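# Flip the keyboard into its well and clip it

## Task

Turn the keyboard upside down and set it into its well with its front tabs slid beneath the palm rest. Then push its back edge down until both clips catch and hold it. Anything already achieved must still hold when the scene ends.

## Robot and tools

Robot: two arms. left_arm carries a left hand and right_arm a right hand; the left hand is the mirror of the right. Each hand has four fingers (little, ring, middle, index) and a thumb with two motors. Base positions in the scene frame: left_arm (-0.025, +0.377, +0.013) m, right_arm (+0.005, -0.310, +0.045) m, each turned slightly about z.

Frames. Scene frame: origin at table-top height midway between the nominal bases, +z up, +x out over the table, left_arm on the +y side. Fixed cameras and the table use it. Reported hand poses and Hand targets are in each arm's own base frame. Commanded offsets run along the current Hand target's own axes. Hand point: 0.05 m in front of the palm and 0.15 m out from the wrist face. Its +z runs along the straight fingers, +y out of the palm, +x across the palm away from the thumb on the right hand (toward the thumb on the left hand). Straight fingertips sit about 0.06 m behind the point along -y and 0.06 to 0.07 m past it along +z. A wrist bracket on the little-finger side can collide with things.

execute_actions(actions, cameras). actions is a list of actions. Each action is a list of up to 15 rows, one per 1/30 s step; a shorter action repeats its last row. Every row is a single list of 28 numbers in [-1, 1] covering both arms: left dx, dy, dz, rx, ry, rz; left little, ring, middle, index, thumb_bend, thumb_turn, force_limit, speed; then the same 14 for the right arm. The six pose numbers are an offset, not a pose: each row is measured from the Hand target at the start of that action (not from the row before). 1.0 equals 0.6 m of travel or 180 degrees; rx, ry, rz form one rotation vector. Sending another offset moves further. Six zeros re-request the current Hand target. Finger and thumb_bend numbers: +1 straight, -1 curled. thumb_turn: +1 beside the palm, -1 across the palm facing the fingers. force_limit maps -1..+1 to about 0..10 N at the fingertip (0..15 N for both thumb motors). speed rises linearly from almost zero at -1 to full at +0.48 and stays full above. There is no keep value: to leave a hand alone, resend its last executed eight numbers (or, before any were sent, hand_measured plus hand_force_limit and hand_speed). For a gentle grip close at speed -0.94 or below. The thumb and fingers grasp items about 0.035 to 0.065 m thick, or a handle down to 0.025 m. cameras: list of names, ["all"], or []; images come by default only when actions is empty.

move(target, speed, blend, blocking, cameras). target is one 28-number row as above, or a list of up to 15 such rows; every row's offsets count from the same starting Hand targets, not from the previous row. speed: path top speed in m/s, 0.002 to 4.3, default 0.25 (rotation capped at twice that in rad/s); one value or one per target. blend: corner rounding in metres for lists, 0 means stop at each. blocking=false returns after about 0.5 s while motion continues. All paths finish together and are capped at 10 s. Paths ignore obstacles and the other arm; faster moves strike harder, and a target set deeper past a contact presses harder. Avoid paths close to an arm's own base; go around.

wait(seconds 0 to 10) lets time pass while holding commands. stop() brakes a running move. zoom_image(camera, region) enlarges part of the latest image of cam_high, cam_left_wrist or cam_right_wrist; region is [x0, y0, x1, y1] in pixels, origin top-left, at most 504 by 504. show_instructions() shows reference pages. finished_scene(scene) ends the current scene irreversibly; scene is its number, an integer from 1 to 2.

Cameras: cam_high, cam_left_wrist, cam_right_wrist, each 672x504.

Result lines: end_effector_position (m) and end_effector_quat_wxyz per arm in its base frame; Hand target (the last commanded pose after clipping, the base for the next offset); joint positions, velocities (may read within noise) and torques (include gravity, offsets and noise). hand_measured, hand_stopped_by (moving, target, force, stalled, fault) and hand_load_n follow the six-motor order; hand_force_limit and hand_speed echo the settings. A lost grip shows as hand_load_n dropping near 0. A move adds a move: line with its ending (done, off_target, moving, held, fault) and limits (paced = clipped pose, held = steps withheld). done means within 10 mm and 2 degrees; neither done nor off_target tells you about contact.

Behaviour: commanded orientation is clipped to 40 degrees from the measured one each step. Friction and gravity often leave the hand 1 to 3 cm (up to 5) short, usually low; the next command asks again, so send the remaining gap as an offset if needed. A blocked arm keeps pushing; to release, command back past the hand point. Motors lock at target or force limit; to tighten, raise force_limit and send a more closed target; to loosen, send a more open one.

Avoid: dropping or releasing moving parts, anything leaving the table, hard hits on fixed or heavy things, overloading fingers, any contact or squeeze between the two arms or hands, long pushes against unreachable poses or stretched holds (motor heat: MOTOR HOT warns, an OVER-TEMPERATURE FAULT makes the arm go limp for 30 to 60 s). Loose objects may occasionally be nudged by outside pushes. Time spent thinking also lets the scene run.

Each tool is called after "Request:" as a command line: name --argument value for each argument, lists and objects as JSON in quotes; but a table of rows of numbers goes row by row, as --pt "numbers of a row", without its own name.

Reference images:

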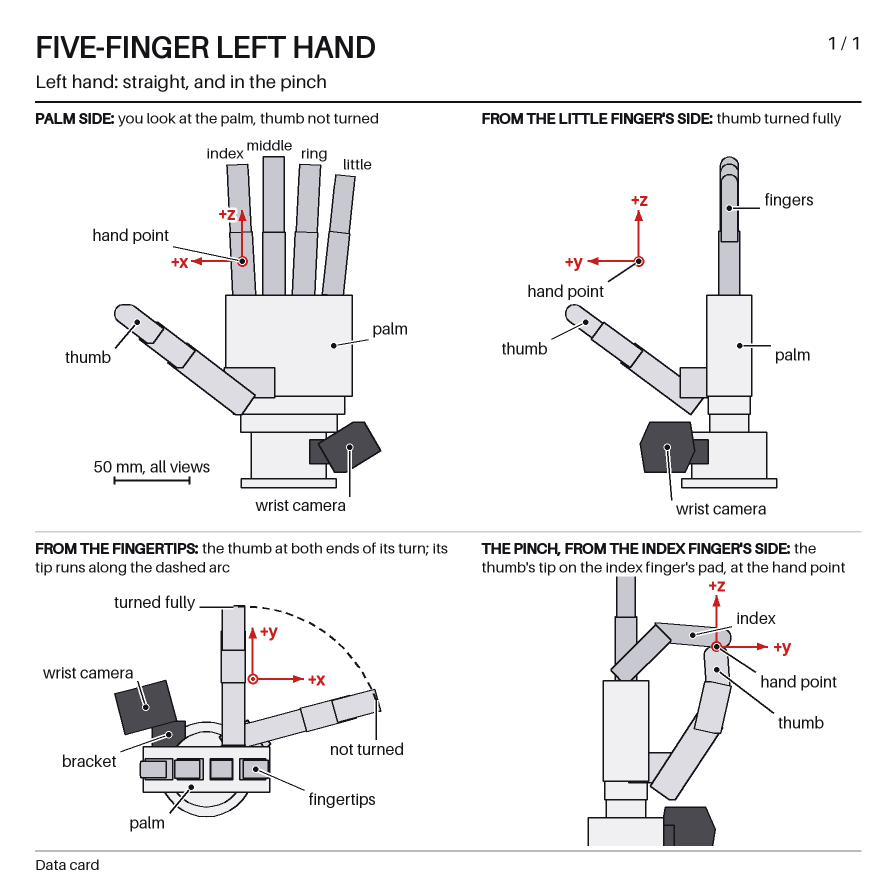

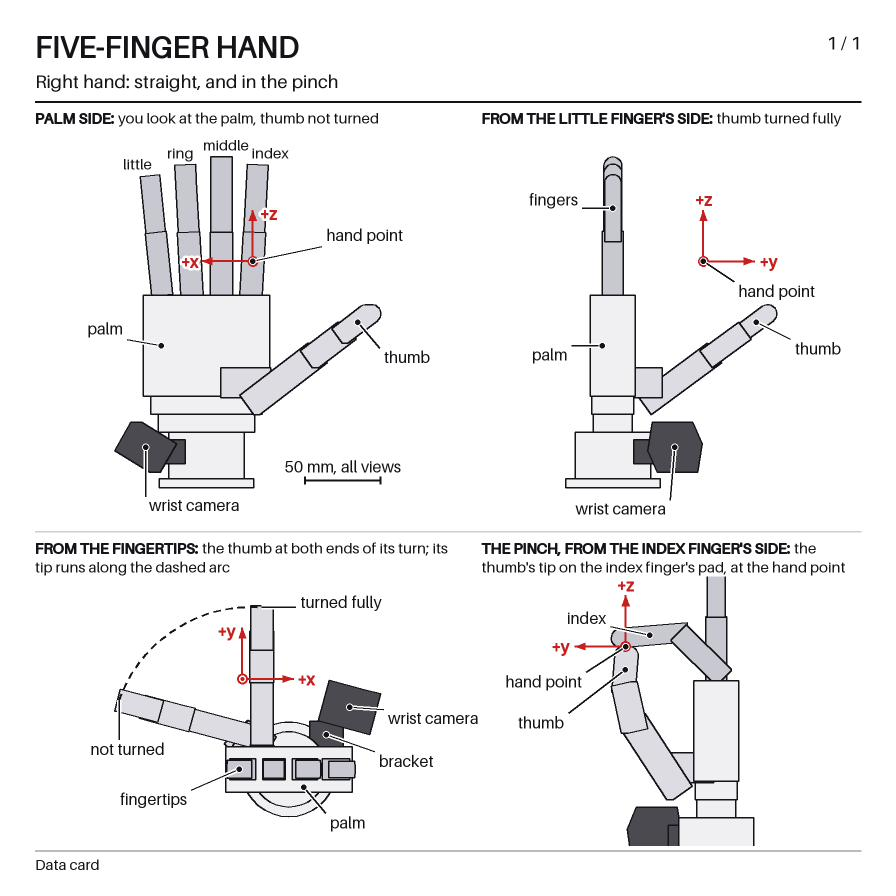

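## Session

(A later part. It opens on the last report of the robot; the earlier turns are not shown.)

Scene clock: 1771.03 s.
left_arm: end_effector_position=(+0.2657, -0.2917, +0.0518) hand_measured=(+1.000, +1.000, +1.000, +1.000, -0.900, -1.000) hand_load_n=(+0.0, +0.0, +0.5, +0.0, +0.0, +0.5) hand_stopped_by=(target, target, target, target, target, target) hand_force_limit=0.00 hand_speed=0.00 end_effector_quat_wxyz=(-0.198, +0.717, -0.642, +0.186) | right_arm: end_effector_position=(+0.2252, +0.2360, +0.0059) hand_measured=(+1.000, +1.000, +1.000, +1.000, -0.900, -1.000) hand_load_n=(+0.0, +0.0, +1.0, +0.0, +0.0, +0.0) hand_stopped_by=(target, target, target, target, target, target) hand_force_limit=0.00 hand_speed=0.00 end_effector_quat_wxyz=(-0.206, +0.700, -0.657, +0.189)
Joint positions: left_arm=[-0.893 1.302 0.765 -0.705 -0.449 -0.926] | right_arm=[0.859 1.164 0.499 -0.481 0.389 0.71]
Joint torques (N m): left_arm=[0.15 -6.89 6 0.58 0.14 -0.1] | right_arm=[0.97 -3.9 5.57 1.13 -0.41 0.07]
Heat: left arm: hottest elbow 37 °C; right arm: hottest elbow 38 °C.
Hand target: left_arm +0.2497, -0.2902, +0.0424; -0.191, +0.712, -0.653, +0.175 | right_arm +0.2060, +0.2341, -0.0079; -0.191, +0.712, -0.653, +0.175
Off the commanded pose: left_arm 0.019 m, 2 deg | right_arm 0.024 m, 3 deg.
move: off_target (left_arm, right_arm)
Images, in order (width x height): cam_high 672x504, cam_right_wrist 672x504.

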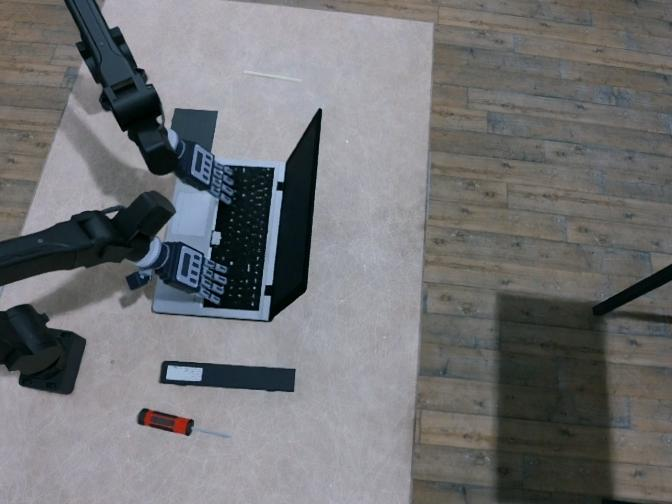

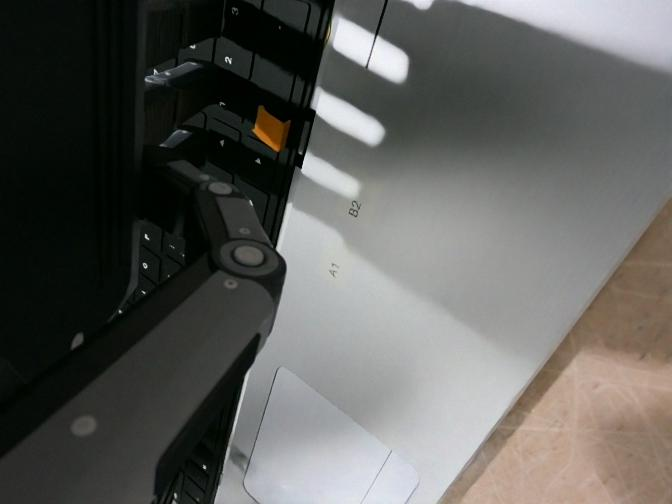

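Request:
move --target '[-0.0015,0.0144,-0.0083,0,0,0,1,1,1,1,-0.9,-1,0,0,-0.0012,0.0115,-0.0066,0,0,0,1,1,1,1,-0.9,-1,0,0]' --speed 0.04 --cameras '["cam_high","cam_right_wrist"]'

Request:
zoom_image --camera "cam_high" --region '[170, 130, 300, 330]'

Request:
zoom_image --camera "cam_right_wrist" --region '[200, 0, 440, 250]'

Scene clock: 1778.80 s.
left_arm: end_effector_position=(+0.2574, -0.2939, +0.0514) hand_measured=(+1.000, +1.000, +1.000, +1.000, -0.900, -1.000) hand_load_n=(+0.0, +0.0, +0.5, +0.0, +0.0, +0.0) hand_stopped_by=(target, target, target, target, target, target) hand_force_limit=0.00 hand_speed=0.00 end_effector_quat_wxyz=(-0.197, +0.717, -0.641, +0.190) | right_arm: end_effector_position=(+0.2194, +0.2371, +0.0053) hand_measured=(+1.000, +1.000, +1.000, +1.000, -0.900, -1.000) hand_load_n=(+0.0, +0.0, +0.5, +0.0, +0.0, +0.0) hand_stopped_by=(target, target, target, target, target, target) hand_force_limit=0.00 hand_speed=0.00 end_effector_quat_wxyz=(-0.210, +0.698, -0.658, +0.190)
Joint positions: left_arm=[-0.916 1.289 0.751 -0.705 -0.456 -0.951] | right_arm=[0.88 1.153 0.487 -0.481 0.401 0.734]
Joint torques (N m): left_arm=[0.09 -6.83 6.09 0.02 0.15 -0.1] | right_arm=[2.02 -4.31 5.67 0.5 -0.58 0.1]
Heat: left arm: hottest elbow 36 °C; right arm: hottest elbow 37 °C.
Hand target: left_arm +0.2397, -0.2901, +0.0424; -0.191, +0.712, -0.653, +0.175 | right_arm +0.1979, +0.2341, -0.0079; -0.191, +0.712, -0.653, +0.175
Off the commanded pose: left_arm 0.020 m, 2 deg | right_arm 0.025 m, 3 deg.
move: off_target (left_arm, right_arm)
Images, in order (width x height): cam_high 672x504, cam_right_wrist 672x504.

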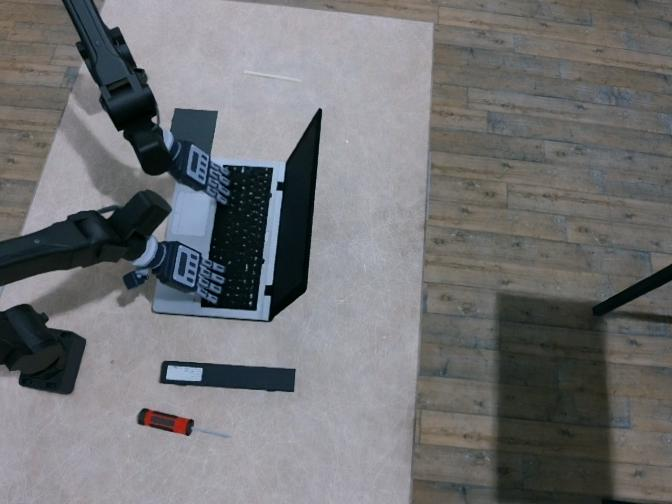

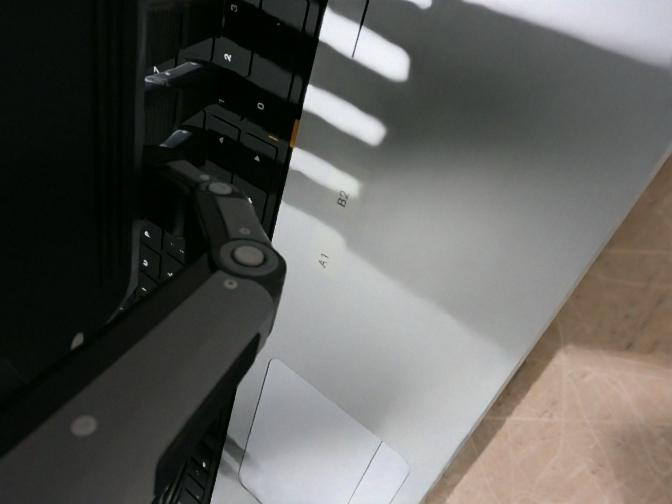

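Scaled by 2.520 from the camera's 672x504 image, which has a finer 960x720 frame.

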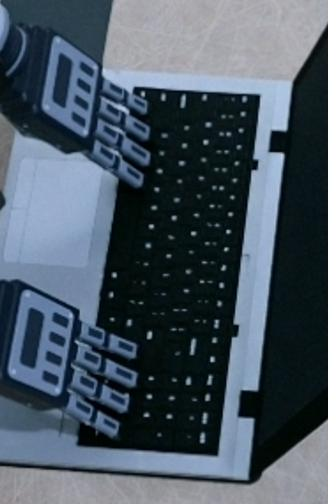

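Scaled by 2.016 from the camera's 672x504 image, which has a finer 960x720 frame.

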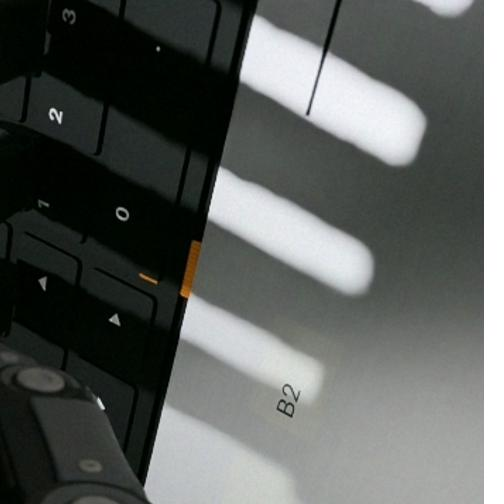

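Request:
move --target '[0.0015,-0.0644,-0.0784,0,0,0,1,1,1,1,-0.9,-1,0,0,0.0015,-0.0644,-0.0784,0,0,0,1,1,1,1,-0.9,-1,0,0]' --speed 0.06 --cameras '["cam_high","cam_right_wrist","cam_left_wrist"]'

Request:
zoom_image --camera "cam_high" --region '[170, 130, 300, 330]'

Scene clock: 1799.97 s.
left_arm: end_effector_position=(+0.2357, -0.2735, +0.0752) hand_measured=(+1.000, +1.000, +1.000, +1.000, -0.900, -1.000) hand_load_n=(+0.0, +0.0, +0.0, +0.0, +0.0, +0.0) hand_stopped_by=(target, target, target, target, target, target) hand_force_limit=0.00 hand_speed=0.00 end_effector_quat_wxyz=(-0.196, +0.712, -0.657, +0.148) | right_arm: end_effector_position=(+0.1948, +0.2196, +0.0303) hand_measured=(+1.000, +1.000, +1.000, +1.000, -0.900, -1.000) hand_load_n=(+0.0, +0.0, +0.0, +0.0, +0.0, +0.0) hand_stopped_by=(target, target, target, target, target, target) hand_force_limit=0.00 hand_speed=0.00 end_effector_quat_wxyz=(-0.169, +0.715, -0.655, +0.177)
Joint positions: left_arm=[-0.918 1.226 0.787 -0.89 -0.437 -0.944] | right_arm=[0.885 1.057 0.527 -0.705 0.369 0.734]
Joint torques (N m): left_arm=[1.79 -7 13.14 0.24 -0.33 0.08] | right_arm=[-0.15 -4.6 11.06 0.76 0.25 -0.14]
Heat: left arm: hottest elbow 33 °C; right arm: hottest elbow 35 °C.
Hand target: left_arm +0.2498, -0.2902, +0.1025; -0.191, +0.712, -0.653, +0.175 | right_arm +0.2080, +0.2341, +0.0522; -0.191, +0.712, -0.653, +0.175
Off the commanded pose: left_arm 0.035 m, 3 deg | right_arm 0.029 m, 3 deg.
move: off_target (left_arm, right_arm)

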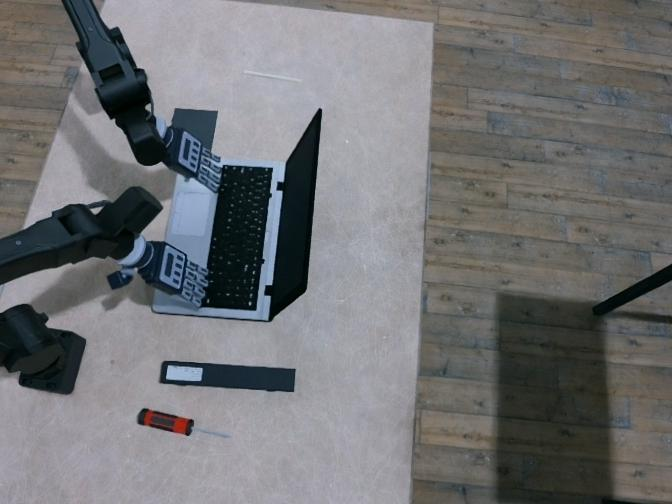

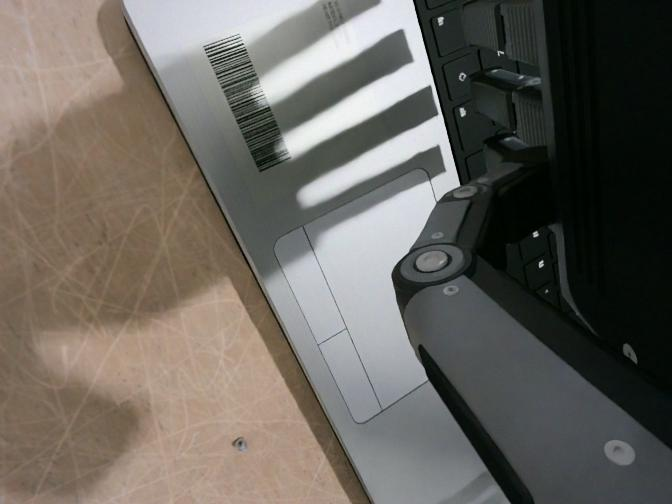

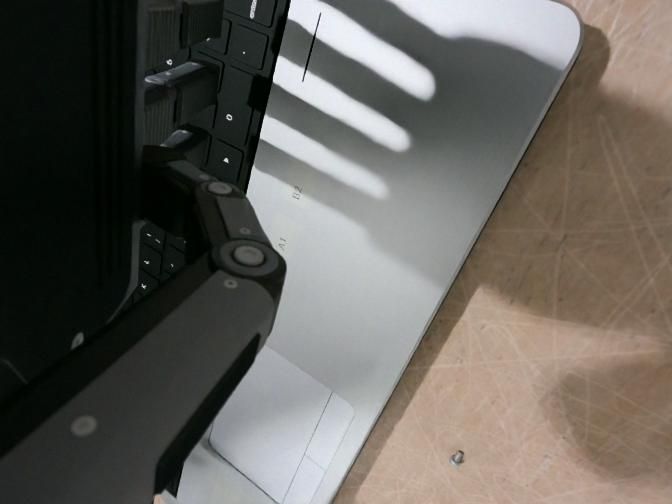

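Scaled by 2.520 from the camera's 672x504 image, which has a finer 960x720 frame.

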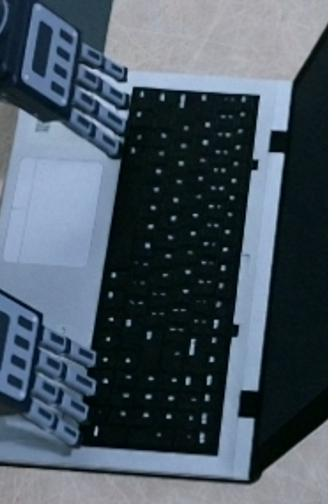

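Request:
zoom_image --camera "cam_left_wrist" --region '[380, 0, 600, 260]'

Request:
zoom_image --camera "cam_right_wrist" --region '[200, 0, 360, 200]'

Request:
zoom_image --camera "cam_high" --region '[230, 150, 300, 320]'

Scaled by 1.938 from the camera's 672x504 image, which has a finer 960x720 frame.

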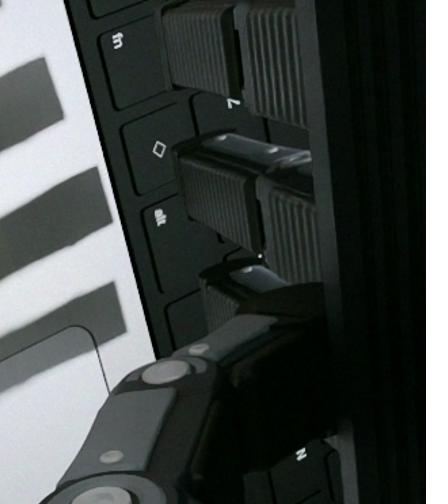

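Scaled by 2.520 from the camera's 672x504 image, which has a finer 960x720 frame.

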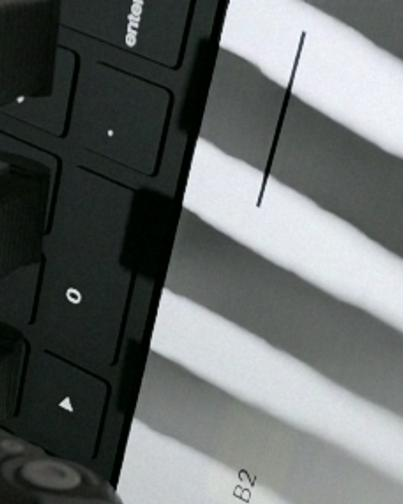

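Scaled by 2.965 from the camera's 672x504 image, which has a finer 960x720 frame.

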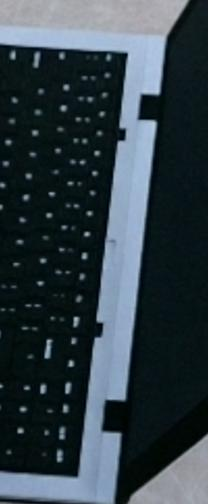

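Request:
move --target '[0.0077,-0.161,0.088,0,0,0,1,1,1,1,-0.9,-1,0,0,-0.0327,-0.1426,0.0765,0,0,0,1,1,1,1,-0.9,-1,0,0]' --speed 0.1 --cameras '["cam_high"]'

Request:
zoom_image --camera "cam_high" --region '[170, 130, 300, 330]'

Scene clock: 1838.70 s.
left_arm: end_effector_position=(+0.3340, -0.2697, +0.0852) hand_measured=(+1.000, +1.000, +1.000, +1.000, -0.900, -1.000) hand_load_n=(+0.0, +0.0, +0.0, +0.0, +0.0, +0.0) hand_stopped_by=(target, target, target, target, target, target) hand_force_limit=0.00 hand_speed=0.00 end_effector_quat_wxyz=(-0.189, +0.712, -0.660, +0.147) | right_arm: end_effector_position=(+0.2815, +0.2483, +0.0414) hand_measured=(+1.000, +1.000, +1.000, +1.000, -0.900, -1.000) hand_load_n=(+0.0, +0.0, +0.0, +0.0, +0.0, +0.0) hand_stopped_by=(target, target, target, target, target, target) hand_force_limit=0.00 hand_speed=0.00 end_effector_quat_wxyz=(-0.171, +0.715, -0.656, +0.172)
Joint positions: left_arm=[-0.701 1.377 0.948 -0.812 -0.361 -0.716] | right_arm=[0.73 1.276 0.717 -0.621 0.305 0.583]
Joint torques (N m): left_arm=[2.37 -7.18 13.64 1.47 -0.27 0.09] | right_arm=[-0.85 -5.95 11.36 1.81 0.19 -0.15]
Heat: left arm: hottest elbow 37 °C; right arm: hottest elbow 36 °C.
Hand target: left_arm +0.3598, -0.2853, +0.1051; -0.191, +0.712, -0.653, +0.175 | right_arm +0.3030, +0.2620, +0.0552; -0.191, +0.712, -0.653, +0.175
Off the commanded pose: left_arm 0.036 m, 3 deg | right_arm 0.029 m, 2 deg.
move: off_target (left_arm, right_arm)
Images, in order (width x height): cam_high 672x504.

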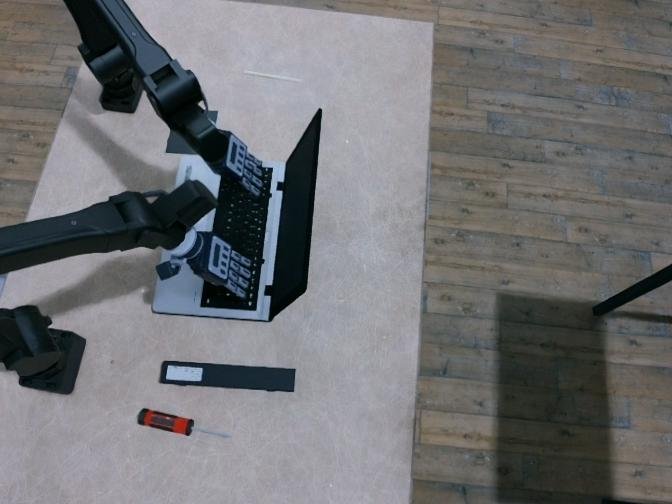

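Scaled by 2.520 from the camera's 672x504 image, which has a finer 960x720 frame.

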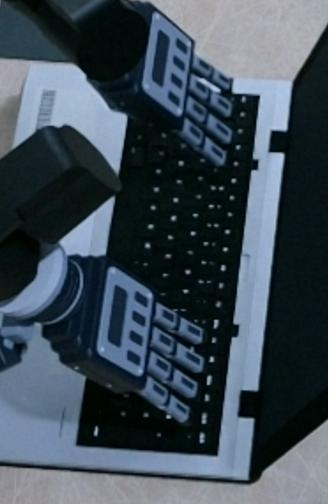

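Request:
move --target '[0.0009,0.0197,0.054,0,0,0,1,1,1,1,-0.9,-1,0,0,-0.01,0.0275,0.0495,0,0,0,1,1,1,1,-0.9,-1,0,0]' --speed 0.06 --cameras '["cam_high"]'

Request:
zoom_image --camera "cam_high" --region '[170, 130, 300, 330]'

Scene clock: 1850.47 s.
left_arm: end_effector_position=(+0.3535, -0.2823, +0.0682) hand_measured=(+1.000, +1.000, +1.000, +1.000, -0.900, -1.000) hand_load_n=(+0.0, +0.0, +0.0, +0.0, +0.0, +0.0) hand_stopped_by=(target, target, target, target, target, target) hand_force_limit=0.00 hand_speed=0.00 end_effector_quat_wxyz=(-0.190, +0.711, -0.656, +0.166) | right_arm: end_effector_position=(+0.2976, +0.2626, +0.0220) hand_measured=(+1.000, +1.000, +1.000, +1.000, -0.900, -1.000) hand_load_n=(+0.0, +0.0, +0.0, +0.0, +0.0, +0.0) hand_stopped_by=(target, target, target, target, target, target) hand_force_limit=0.00 hand_speed=0.00 end_effector_quat_wxyz=(-0.187, +0.711, -0.656, +0.174)
Joint positions: left_arm=[-0.694 1.435 0.948 -0.713 -0.358 -0.706] | right_arm=[0.73 1.352 0.717 -0.512 0.305 0.583]
Joint torques (N m): left_arm=[2.61 -7.94 9.81 1.55 -0.27 0.08] | right_arm=[-0.09 -6.83 8.36 1.76 0.35 -0.09]
Heat: left arm: hottest elbow 38 °C; right arm: hottest elbow 37 °C.
Hand target: left_arm +0.3658, -0.2853, +0.0712; -0.191, +0.712, -0.653, +0.175 | right_arm +0.3031, +0.2681, +0.0213; -0.191, +0.712, -0.653, +0.175
Off the commanded pose: left_arm 0.013 m, 1 deg | right_arm 0.008 m, 1 deg.
move: off_target (left_arm)
Images, in order (width x height): cam_high 672x504.

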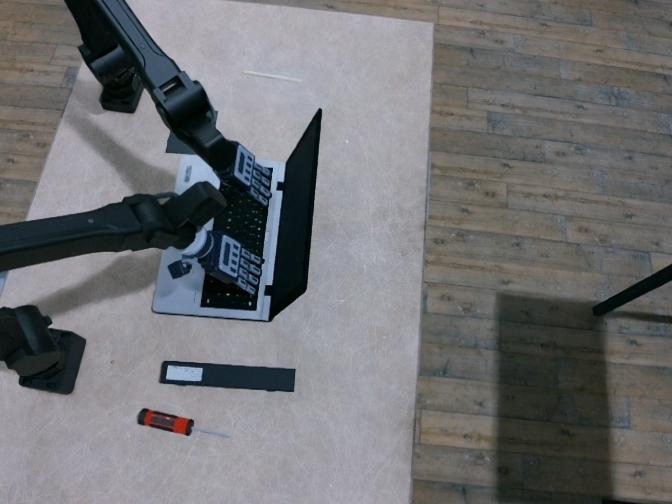

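Scaled by 2.520 from the camera's 672x504 image, which has a finer 960x720 frame.

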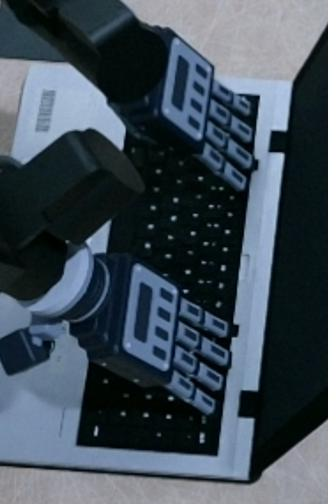

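Request:
move --target '[-0.0023,0.0313,0.0011,0,0,0,1,1,1,1,-0.9,-1,0,0,-0.0023,0.0313,0.0011,0,0,0,1,1,1,1,-0.9,-1,0,0]' --speed 0.06 --cameras '["cam_high"]'

Request:
zoom_image --camera "cam_high" --region '[170, 130, 300, 330]'

Scene clock: 1859.27 s.
left_arm: end_effector_position=(+0.3517, -0.2801, +0.0619) hand_measured=(+1.000, +1.000, +1.000, +1.000, -0.900, -1.000) hand_load_n=(+0.0, -0.5, +0.0, -0.5, +0.0, +0.0) hand_stopped_by=(target, target, target, target, target, target) hand_force_limit=0.00 hand_speed=0.00 end_effector_quat_wxyz=(-0.191, +0.713, -0.654, +0.167) | right_arm: end_effector_position=(+0.2889, +0.2638, +0.0147) hand_measured=(+1.000, +1.000, +1.000, +1.000, -0.900, -1.000) hand_load_n=(+0.0, +0.0, +0.0, +0.0, +0.0, +0.0) hand_stopped_by=(target, target, target, target, target, target) hand_force_limit=0.00 hand_speed=0.00 end_effector_quat_wxyz=(-0.188, +0.715, -0.651, +0.176)
Joint positions: left_arm=[-0.694 1.435 0.929 -0.692 -0.361 -0.712] | right_arm=[0.751 1.352 0.693 -0.49 0.314 0.59]
Joint torques (N m): left_arm=[0.67 -9.17 7.47 1.58 -0.47 -0.12] | right_arm=[0.97 -7.36 6.86 1.83 0.46 0.11]
Heat: left arm: hottest elbow 38 °C; right arm: hottest elbow 37 °C.
Hand target: left_arm +0.3498, -0.2853, +0.0612; -0.191, +0.712, -0.653, +0.175 | right_arm +0.2870, +0.2682, +0.0114; -0.191, +0.712, -0.653, +0.175
Off the commanded pose: left_arm 0.006 m, 1 deg | right_arm 0.006 m, 1 deg.
move: done
Images, in order (width x height): cam_high 672x504.

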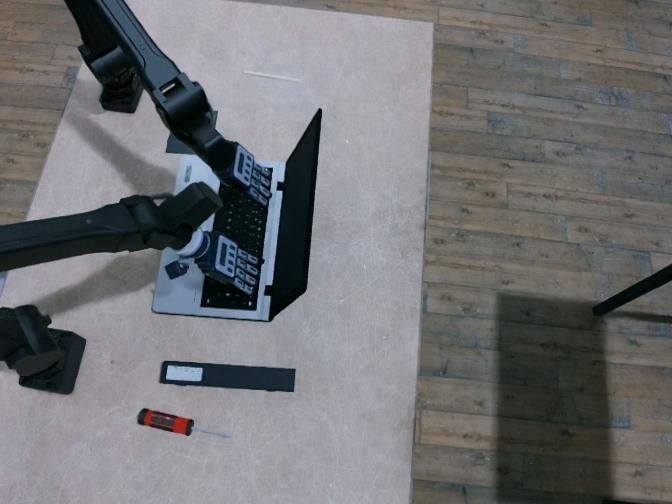

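Scaled by 2.520 from the camera's 672x504 image, which has a finer 960x720 frame.

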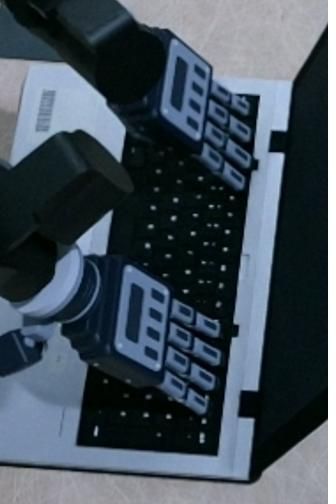

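Request:
move --target '[-0.002,0.0135,-0.0232,0,0,0,1,1,1,1,-0.9,-1,0,0,0,0.01,0.0173,0,0,0,1,1,1,1,-0.9,-1,0,0]' --speed 0.06 --cameras '["cam_high"]'

Request:
zoom_image --camera "cam_high" --region '[170, 130, 300, 330]'

Scene clock: 1867.00 s.
left_arm: end_effector_position=(+0.3430, -0.2847, +0.0660) hand_measured=(+1.000, +1.000, +1.000, +1.000, -0.900, -1.000) hand_load_n=(+0.0, +0.0, +0.0, +0.0, +0.0, +0.0) hand_stopped_by=(target, target, target, target, target, target) hand_force_limit=0.00 hand_speed=0.00 end_effector_quat_wxyz=(-0.191, +0.713, -0.652, +0.174) | right_arm: end_effector_position=(+0.2921, +0.2659, +0.0125) hand_measured=(+1.000, +1.000, +1.000, +1.000, -0.900, -1.000) hand_load_n=(+0.0, +0.0, +0.0, +0.0, +0.0, +0.0) hand_stopped_by=(target, target, target, target, target, target) hand_force_limit=0.00 hand_speed=0.00 end_effector_quat_wxyz=(-0.199, +0.711, -0.650, +0.178)
Joint positions: left_arm=[-0.717 1.413 0.916 -0.696 -0.37 -0.735] | right_arm=[0.751 1.354 0.681 -0.452 0.318 0.59]
Joint torques (N m): left_arm=[0.73 -10.11 7.47 0.43 -0.48 -0.11] | right_arm=[0.73 -5.19 6.63 2.03 0.35 0.15]
Heat: left arm: hottest elbow 36 °C; right arm: hottest elbow 37 °C.
Hand target: left_arm +0.3358, -0.2853, +0.0692; -0.191, +0.712, -0.653, +0.175 | right_arm +0.2871, +0.2681, -0.0006; -0.191, +0.712, -0.653, +0.175
Off the commanded pose: left_arm 0.008 m, 0 deg | right_arm 0.014 m, 1 deg.
move: off_target (right_arm)
Images, in order (width x height): cam_high 672x504.

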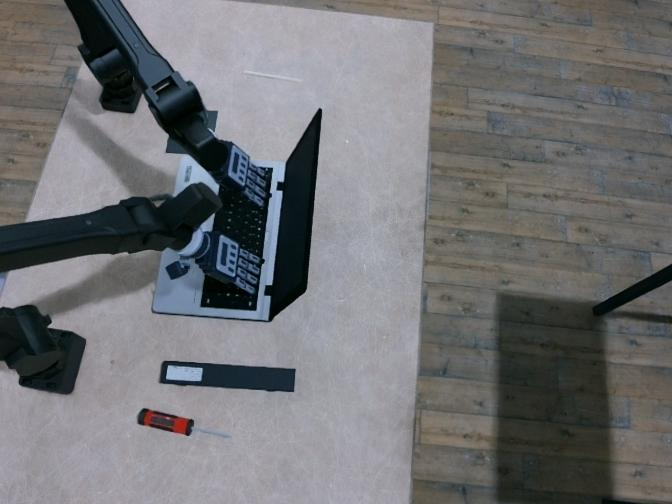

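Scaled by 2.520 from the camera's 672x504 image, which has a finer 960x720 frame.

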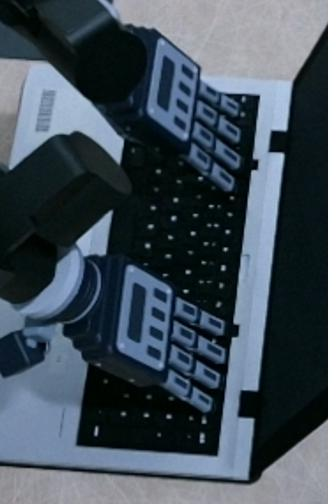

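Request:
move --target '[-0.0006,0.0308,0.04,0,0,0,1,1,1,1,-0.9,-1,0,0,-0.0009,0.0253,0.0239,0,0,0,1,1,1,1,-0.9,-1,0,0]' --speed 0.05 --cameras '["cam_high"]'

Request:
zoom_image --camera "cam_high" --region '[170, 130, 300, 330]'

Scene clock: 1874.13 s.
left_arm: end_effector_position=(+0.3387, -0.2822, +0.0548) hand_measured=(+1.000, +1.000, +1.000, +1.000, -0.900, -1.000) hand_load_n=(+0.0, +0.0, +0.0, +0.0, +0.0, +0.0) hand_stopped_by=(target, target, target, target, target, target) hand_force_limit=0.00 hand_speed=0.00 end_effector_quat_wxyz=(-0.197, +0.713, -0.648, +0.181) | right_arm: end_effector_position=(+0.2968, +0.2716, +0.0046) hand_measured=(+1.000, +1.000, +1.000, +1.000, -0.900, -1.000) hand_load_n=(+0.0, +0.0, +0.5, +0.0, +0.0, +0.0) hand_stopped_by=(target, target, target, target, target, target) hand_force_limit=0.00 hand_speed=0.00 end_effector_quat_wxyz=(-0.217, +0.703, -0.652, +0.186)
Joint positions: left_arm=[-0.726 1.409 0.875 -0.646 -0.386 -0.743] | right_arm=[0.763 1.372 0.658 -0.376 0.338 0.604]
Joint torques (N m): left_arm=[0.85 -6.59 6.34 1.98 0.03 -0.11] | right_arm=[0.73 -4.89 5.74 1.43 -0.13 0.13]
Heat: left arm: hottest elbow 35 °C; right arm: hottest elbow 37 °C.
Hand target: left_arm +0.3317, -0.2853, +0.0391; -0.191, +0.712, -0.653, +0.175 | right_arm +0.2810, +0.2680, -0.0207; -0.191, +0.712, -0.653, +0.175
Off the commanded pose: left_arm 0.017 m, 1 deg | right_arm 0.030 m, 3 deg.
move: off_target (left_arm, right_arm)
Images, in order (width x height): cam_high 672x504.

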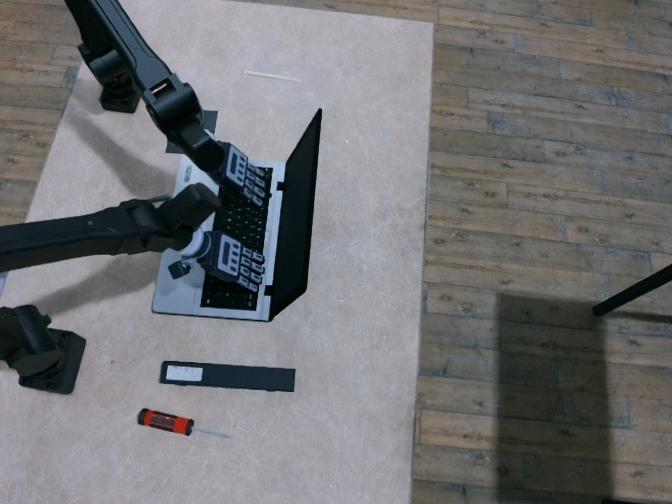

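Scaled by 2.520 from the camera's 672x504 image, which has a finer 960x720 frame.

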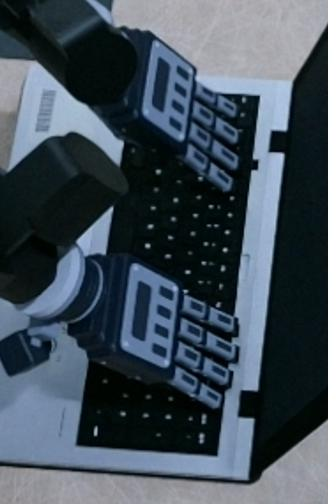

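Request:
move --target '[-0.0003,0.0112,0.0128,-0.0333,0,0,1,1,1,1,-0.9,-1,0,0,-0.002,-0.0173,-0.0766,-0.0444,0,0,1,1,1,1,-0.9,-1,0,0]' --speed 0.05 --cameras '["cam_high"]'

Request:
zoom_image --camera "cam_high" --region '[170, 130, 300, 330]'

Scene clock: 1887.63 s.
left_arm: end_effector_position=(+0.3384, -0.2821, +0.0565) hand_measured=(+1.000, +1.000, +1.000, +1.000, -0.900, -1.000) hand_load_n=(-0.5, +0.0, +1.0, +0.0, +0.0, +0.0) hand_stopped_by=(target, target, target, target, target, target) hand_force_limit=0.00 hand_speed=0.00 end_effector_quat_wxyz=(-0.174, +0.720, -0.648, +0.175) | right_arm: end_effector_position=(+0.2654, +0.2673, +0.0207) hand_measured=(+1.000, +1.000, +1.000, +1.000, -0.900, -1.000) hand_load_n=(-0.5, +0.0, +0.5, +0.0, +0.0, +0.0) hand_stopped_by=(target, target, target, target, target, target) hand_force_limit=0.00 hand_speed=0.00 end_effector_quat_wxyz=(-0.147, +0.728, -0.656, +0.135)
Joint positions: left_arm=[-0.702 1.412 0.887 -0.668 -0.332 -0.743] | right_arm=[0.761 1.356 0.737 -0.63 0.245 0.616]
Joint torques (N m): left_arm=[1.55 -3.02 8.69 0.35 1.23 -0.04] | right_arm=[-0.56 -7.36 8.53 -0.09 -0.11 0.12]
Heat: left arm: hottest elbow 34 °C; right arm: hottest elbow 36 °C.
Hand target: left_arm +0.3298, -0.2853, +0.0291; -0.153, +0.721, -0.661, +0.140 | right_arm +0.2669, +0.2680, +0.0243; -0.141, +0.723, -0.664, +0.129
Off the commanded pose: left_arm 0.029 m, 5 deg | right_arm 0.004 m, 1 deg.
move: off_target (left_arm)
Images, in order (width x height): cam_high 672x504.

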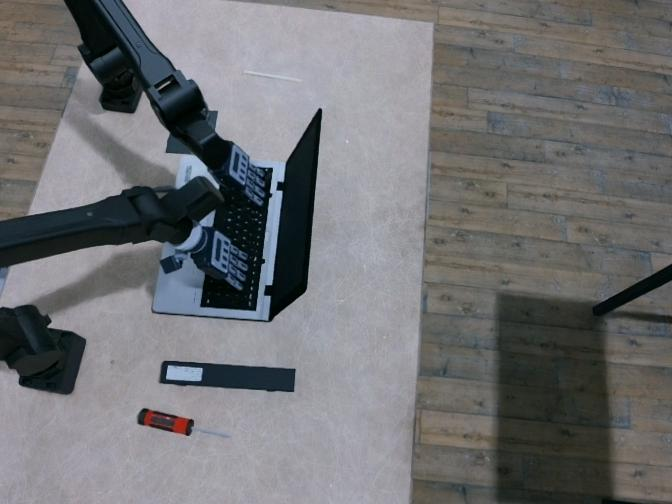

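Scaled by 2.520 from the camera's 672x504 image, which has a finer 960x720 frame.

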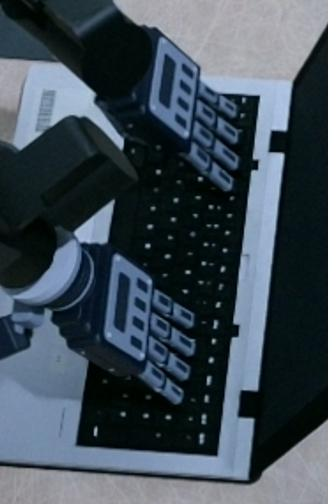

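Request:
move --pt "0 0 0 0 0 0 1 1 1 1 -0.9 -1 0 0 0.0019 -0.025 -0.0043 0 0 0 1 1 1 1 -0.9 -1 0 0" --pt "-0.0005 0.0127 0.0163 0 0 0 1 1 1 1 -0.9 -1 0 0 0.0012 0.0096 0.0591 0 0 0 1 1 1 1 -0.9 -1 0 0" --speed 0.05 --cameras '["cam_high"]'

Request:
zoom_image --camera "cam_high" --region '[170, 130, 300, 330]'

Scene clock: 1899.37 s.
left_arm: end_effector_position=(+0.3381, -0.2843, +0.0540) hand_measured=(+1.000, +1.000, +1.000, +1.000, -0.900, -1.000) hand_load_n=(+0.0, +0.0, +0.5, +0.0, +0.0, +0.0) hand_stopped_by=(target, target, target, target, target, target) hand_force_limit=0.00 hand_speed=0.00 end_effector_quat_wxyz=(-0.170, +0.721, -0.649, +0.175) | right_arm: end_effector_position=(+0.2815, +0.2756, +0.0174) hand_measured=(+1.000, +1.000, +1.000, +1.000, -0.900, -1.000) hand_load_n=(+0.0, +0.0, -1.5, +0.0, +0.0, +0.0) hand_stopped_by=(target, target, target, target, target, target) hand_force_limit=0.00 hand_speed=0.00 end_effector_quat_wxyz=(-0.167, +0.719, -0.662, +0.133)
Joint positions: left_arm=[-0.702 1.419 0.887 -0.661 -0.324 -0.744] | right_arm=[0.742 1.382 0.742 -0.565 0.234 0.616]
Joint torques (N m): left_arm=[1.32 -2.84 6.74 1.37 0.84 -0.07] | right_arm=[-0.32 -4.31 5.91 2.13 0.12 0]
Heat: left arm: hottest elbow 33 °C; right arm: hottest elbow 36 °C.
Hand target: left_arm +0.3268, -0.2853, +0.0172; -0.153, +0.721, -0.661, +0.140 | right_arm +0.2750, +0.2681, -0.0107; -0.141, +0.723, -0.664, +0.129
Off the commanded pose: left_arm 0.039 m, 5 deg | right_arm 0.030 m, 3 deg.
move: off_target (left_arm, right_arm)
Images, in order (width x height): cam_high 672x504.

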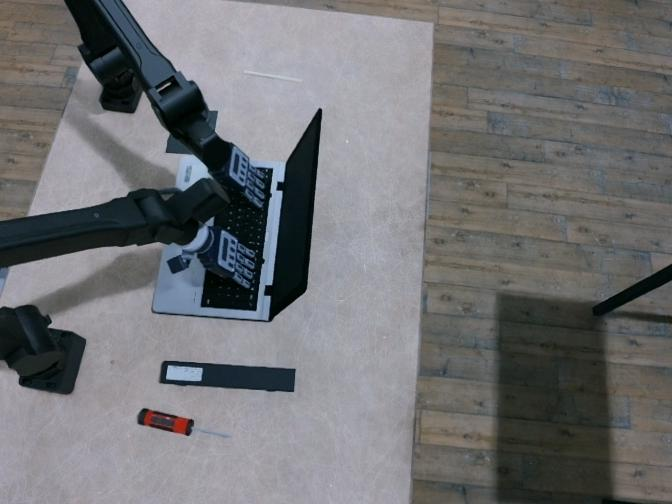

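Scaled by 2.520 from the camera's 672x504 image, which has a finer 960x720 frame.

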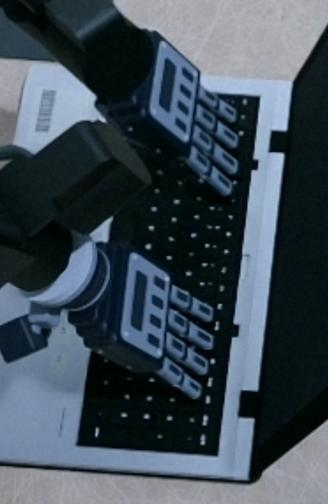

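Request:
move --target '[0,0,0,0,0,0,1,1,1,1,-0.9,-1,0,0,-0.0007,0.0202,0.0277,0,0,0,1,1,1,1,-0.9,-1,0,0]' --speed 0.05 --cameras '["cam_high"]'

Request:
zoom_image --camera "cam_high" --region '[170, 130, 300, 330]'

Scene clock: 1911.60 s.
left_arm: end_effector_position=(+0.3381, -0.2843, +0.0540) hand_measured=(+1.000, +1.000, +1.000, +1.000, -0.900, -1.000) hand_load_n=(+0.0, +0.0, +0.5, +0.0, +0.0, +0.0) hand_stopped_by=(target, target, target, target, target, target) hand_force_limit=0.00 hand_speed=0.00 end_effector_quat_wxyz=(-0.170, +0.721, -0.649, +0.175) | right_arm: end_effector_position=(+0.2849, +0.2776, +0.0136) hand_measured=(+1.000, +1.000, +1.000, +1.000, -0.900, -1.000) hand_load_n=(+0.0, +0.0, +0.0, -0.5, +0.0, +0.0) hand_stopped_by=(target, target, target, target, target, target) hand_force_limit=0.00 hand_speed=0.00 end_effector_quat_wxyz=(-0.184, +0.715, -0.660, +0.139)
Joint positions: left_arm=[-0.702 1.419 0.887 -0.661 -0.324 -0.744] | right_arm=[0.745 1.38 0.72 -0.51 0.243 0.616]
Joint torques (N m): left_arm=[1.32 -2.78 6.72 1.4 0.84 -0.08] | right_arm=[0.03 -1.2 4.93 2.17 -0.11 0.07]
Heat: left arm: hottest elbow 33 °C; right arm: hottest elbow 36 °C.
Hand target: left_arm +0.3268, -0.2853, +0.0172; -0.153, +0.721, -0.661, +0.140 | right_arm +0.2698, +0.2680, -0.0307; -0.141, +0.723, -0.664, +0.129
Off the commanded pose: left_arm 0.039 m, 5 deg | right_arm 0.048 m, 5 deg.
move: off_target (left_arm, right_arm)
Images, in order (width x height): cam_high 672x504.

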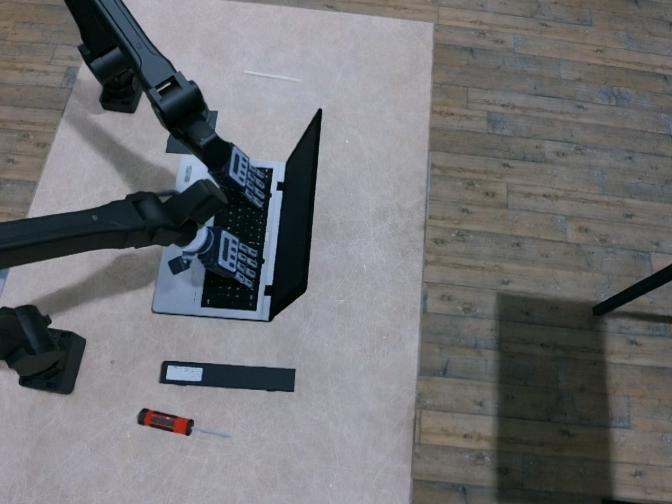

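Scaled by 2.520 from the camera's 672x504 image, which has a finer 960x720 frame.

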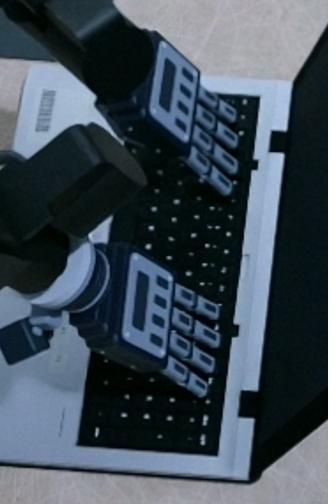

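Request:
move --pt "0.0005 -0.0588 -0.1198 0 0 0 1 1 1 1 -0.9 -1 0 0 0.0007 -0.064 -0.1359 0 0 0 1 1 1 1 -0.9 -1 0 0" --pt "-0.0478 0.0743 -0.2338 0 0 0 1 1 1 1 -0.9 -1 0 0 0.0217 0.0443 -0.2517 0 0 0 1 1 1 1 -0.9 -1 0 0" --speed 0.12 --blend 0.03 --cameras '["cam_high","cam_right_wrist","cam_left_wrist"]'

Request:
zoom_image --camera "cam_high" --region '[190, 140, 310, 320]'

Scene clock: 1929.63 s.
left_arm: end_effector_position=(+0.2337, -0.2667, +0.1271) hand_measured=(+1.000, +1.000, +1.000, +1.000, -0.900, -1.000) hand_load_n=(+0.0, -0.5, +0.0, +0.0, +0.0, +0.0) hand_stopped_by=(target, target, target, target, target, target) hand_force_limit=0.00 hand_speed=0.00 end_effector_quat_wxyz=(-0.153, +0.722, -0.659, +0.142) | right_arm: end_effector_position=(+0.1953, +0.2489, +0.0998) hand_measured=(+1.000, +1.000, +1.000, +1.000, -0.900, -1.000) hand_load_n=(+0.0, +0.0, +0.0, +0.0, +0.0, +0.0) hand_stopped_by=(target, target, target, target, target, target) hand_force_limit=0.00 hand_speed=0.00 end_effector_quat_wxyz=(-0.142, +0.725, -0.661, +0.129)
Joint positions: left_arm=[-0.854 1.147 0.874 -1.038 -0.335 -0.9] | right_arm=[0.876 1.07 0.745 -0.965 0.268 0.746]
Joint torques (N m): left_arm=[0.67 -6.48 8.02 0.25 -0.45 -0.13] | right_arm=[0.85 -5.25 7.91 0.66 0.47 0.11]
Heat: left arm: hottest elbow 32 °C; right arm: hottest elbow 34 °C.
Hand target: left_arm +0.2268, -0.2652, +0.1272; -0.153, +0.721, -0.661, +0.140 | right_arm +0.1901, +0.2480, +0.0994; -0.141, +0.723, -0.664, +0.129
Off the commanded pose: left_arm 0.007 m, 0 deg | right_arm 0.005 m, 0 deg.
move: done

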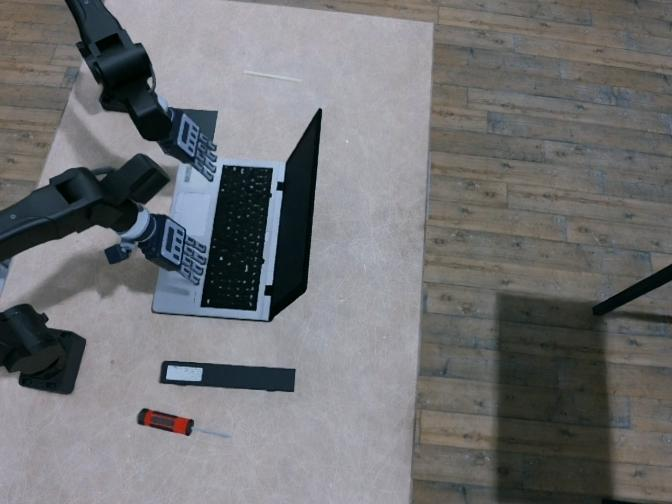

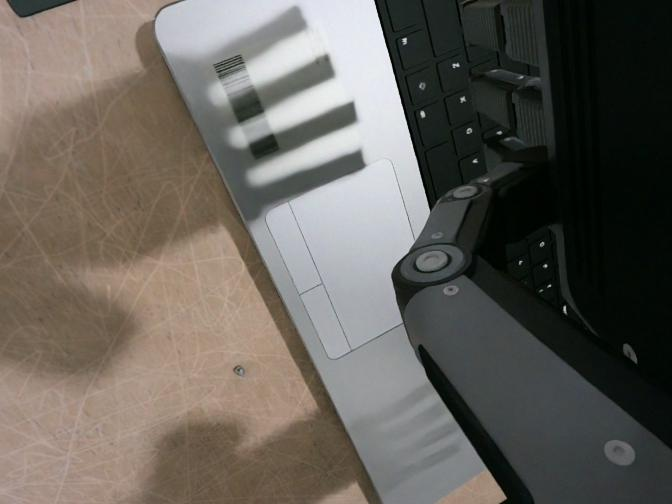

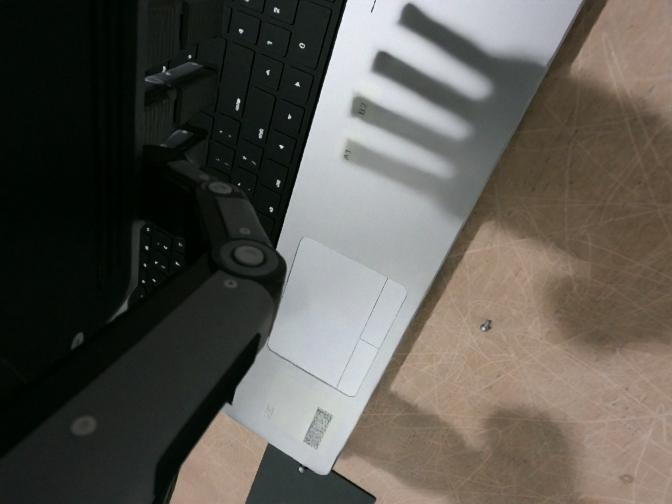

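Scaled by 2.800 from the camera's 672x504 image, which has a finer 960x720 frame.

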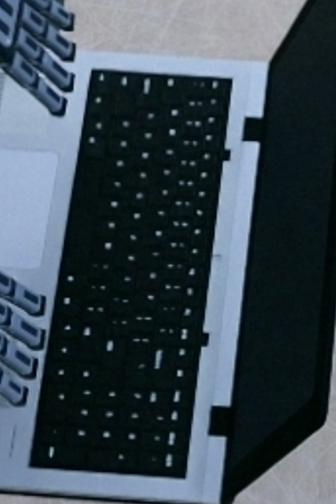

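Request:
zoom_image --camera "cam_high" --region '[255, 180, 285, 210]'

Request:
zoom_image --camera "cam_high" --region '[248, 245, 278, 275]'

Scaled by 16.800 from the camera's 672x504 image, which has a finer 960x720 frame.

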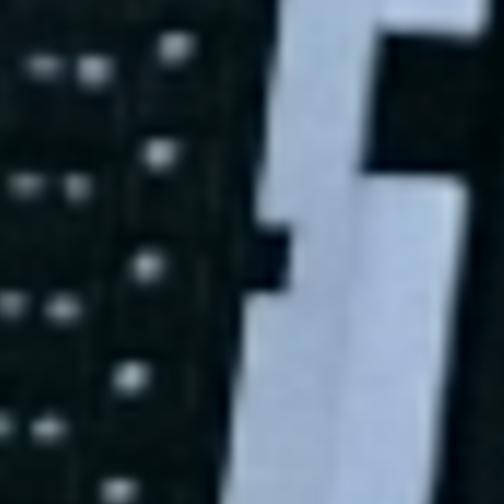

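Scaled by 16.800 from the camera's 672x504 image, which has a finer 960x720 frame.

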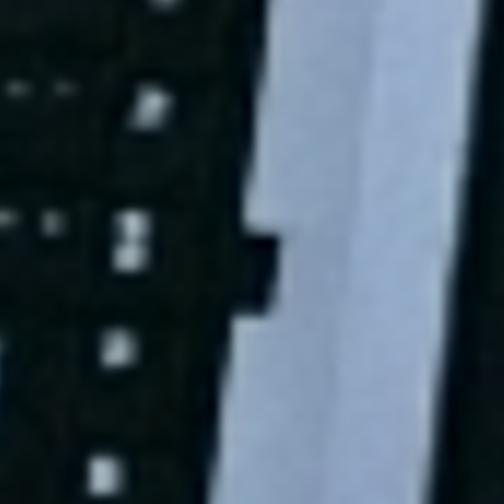

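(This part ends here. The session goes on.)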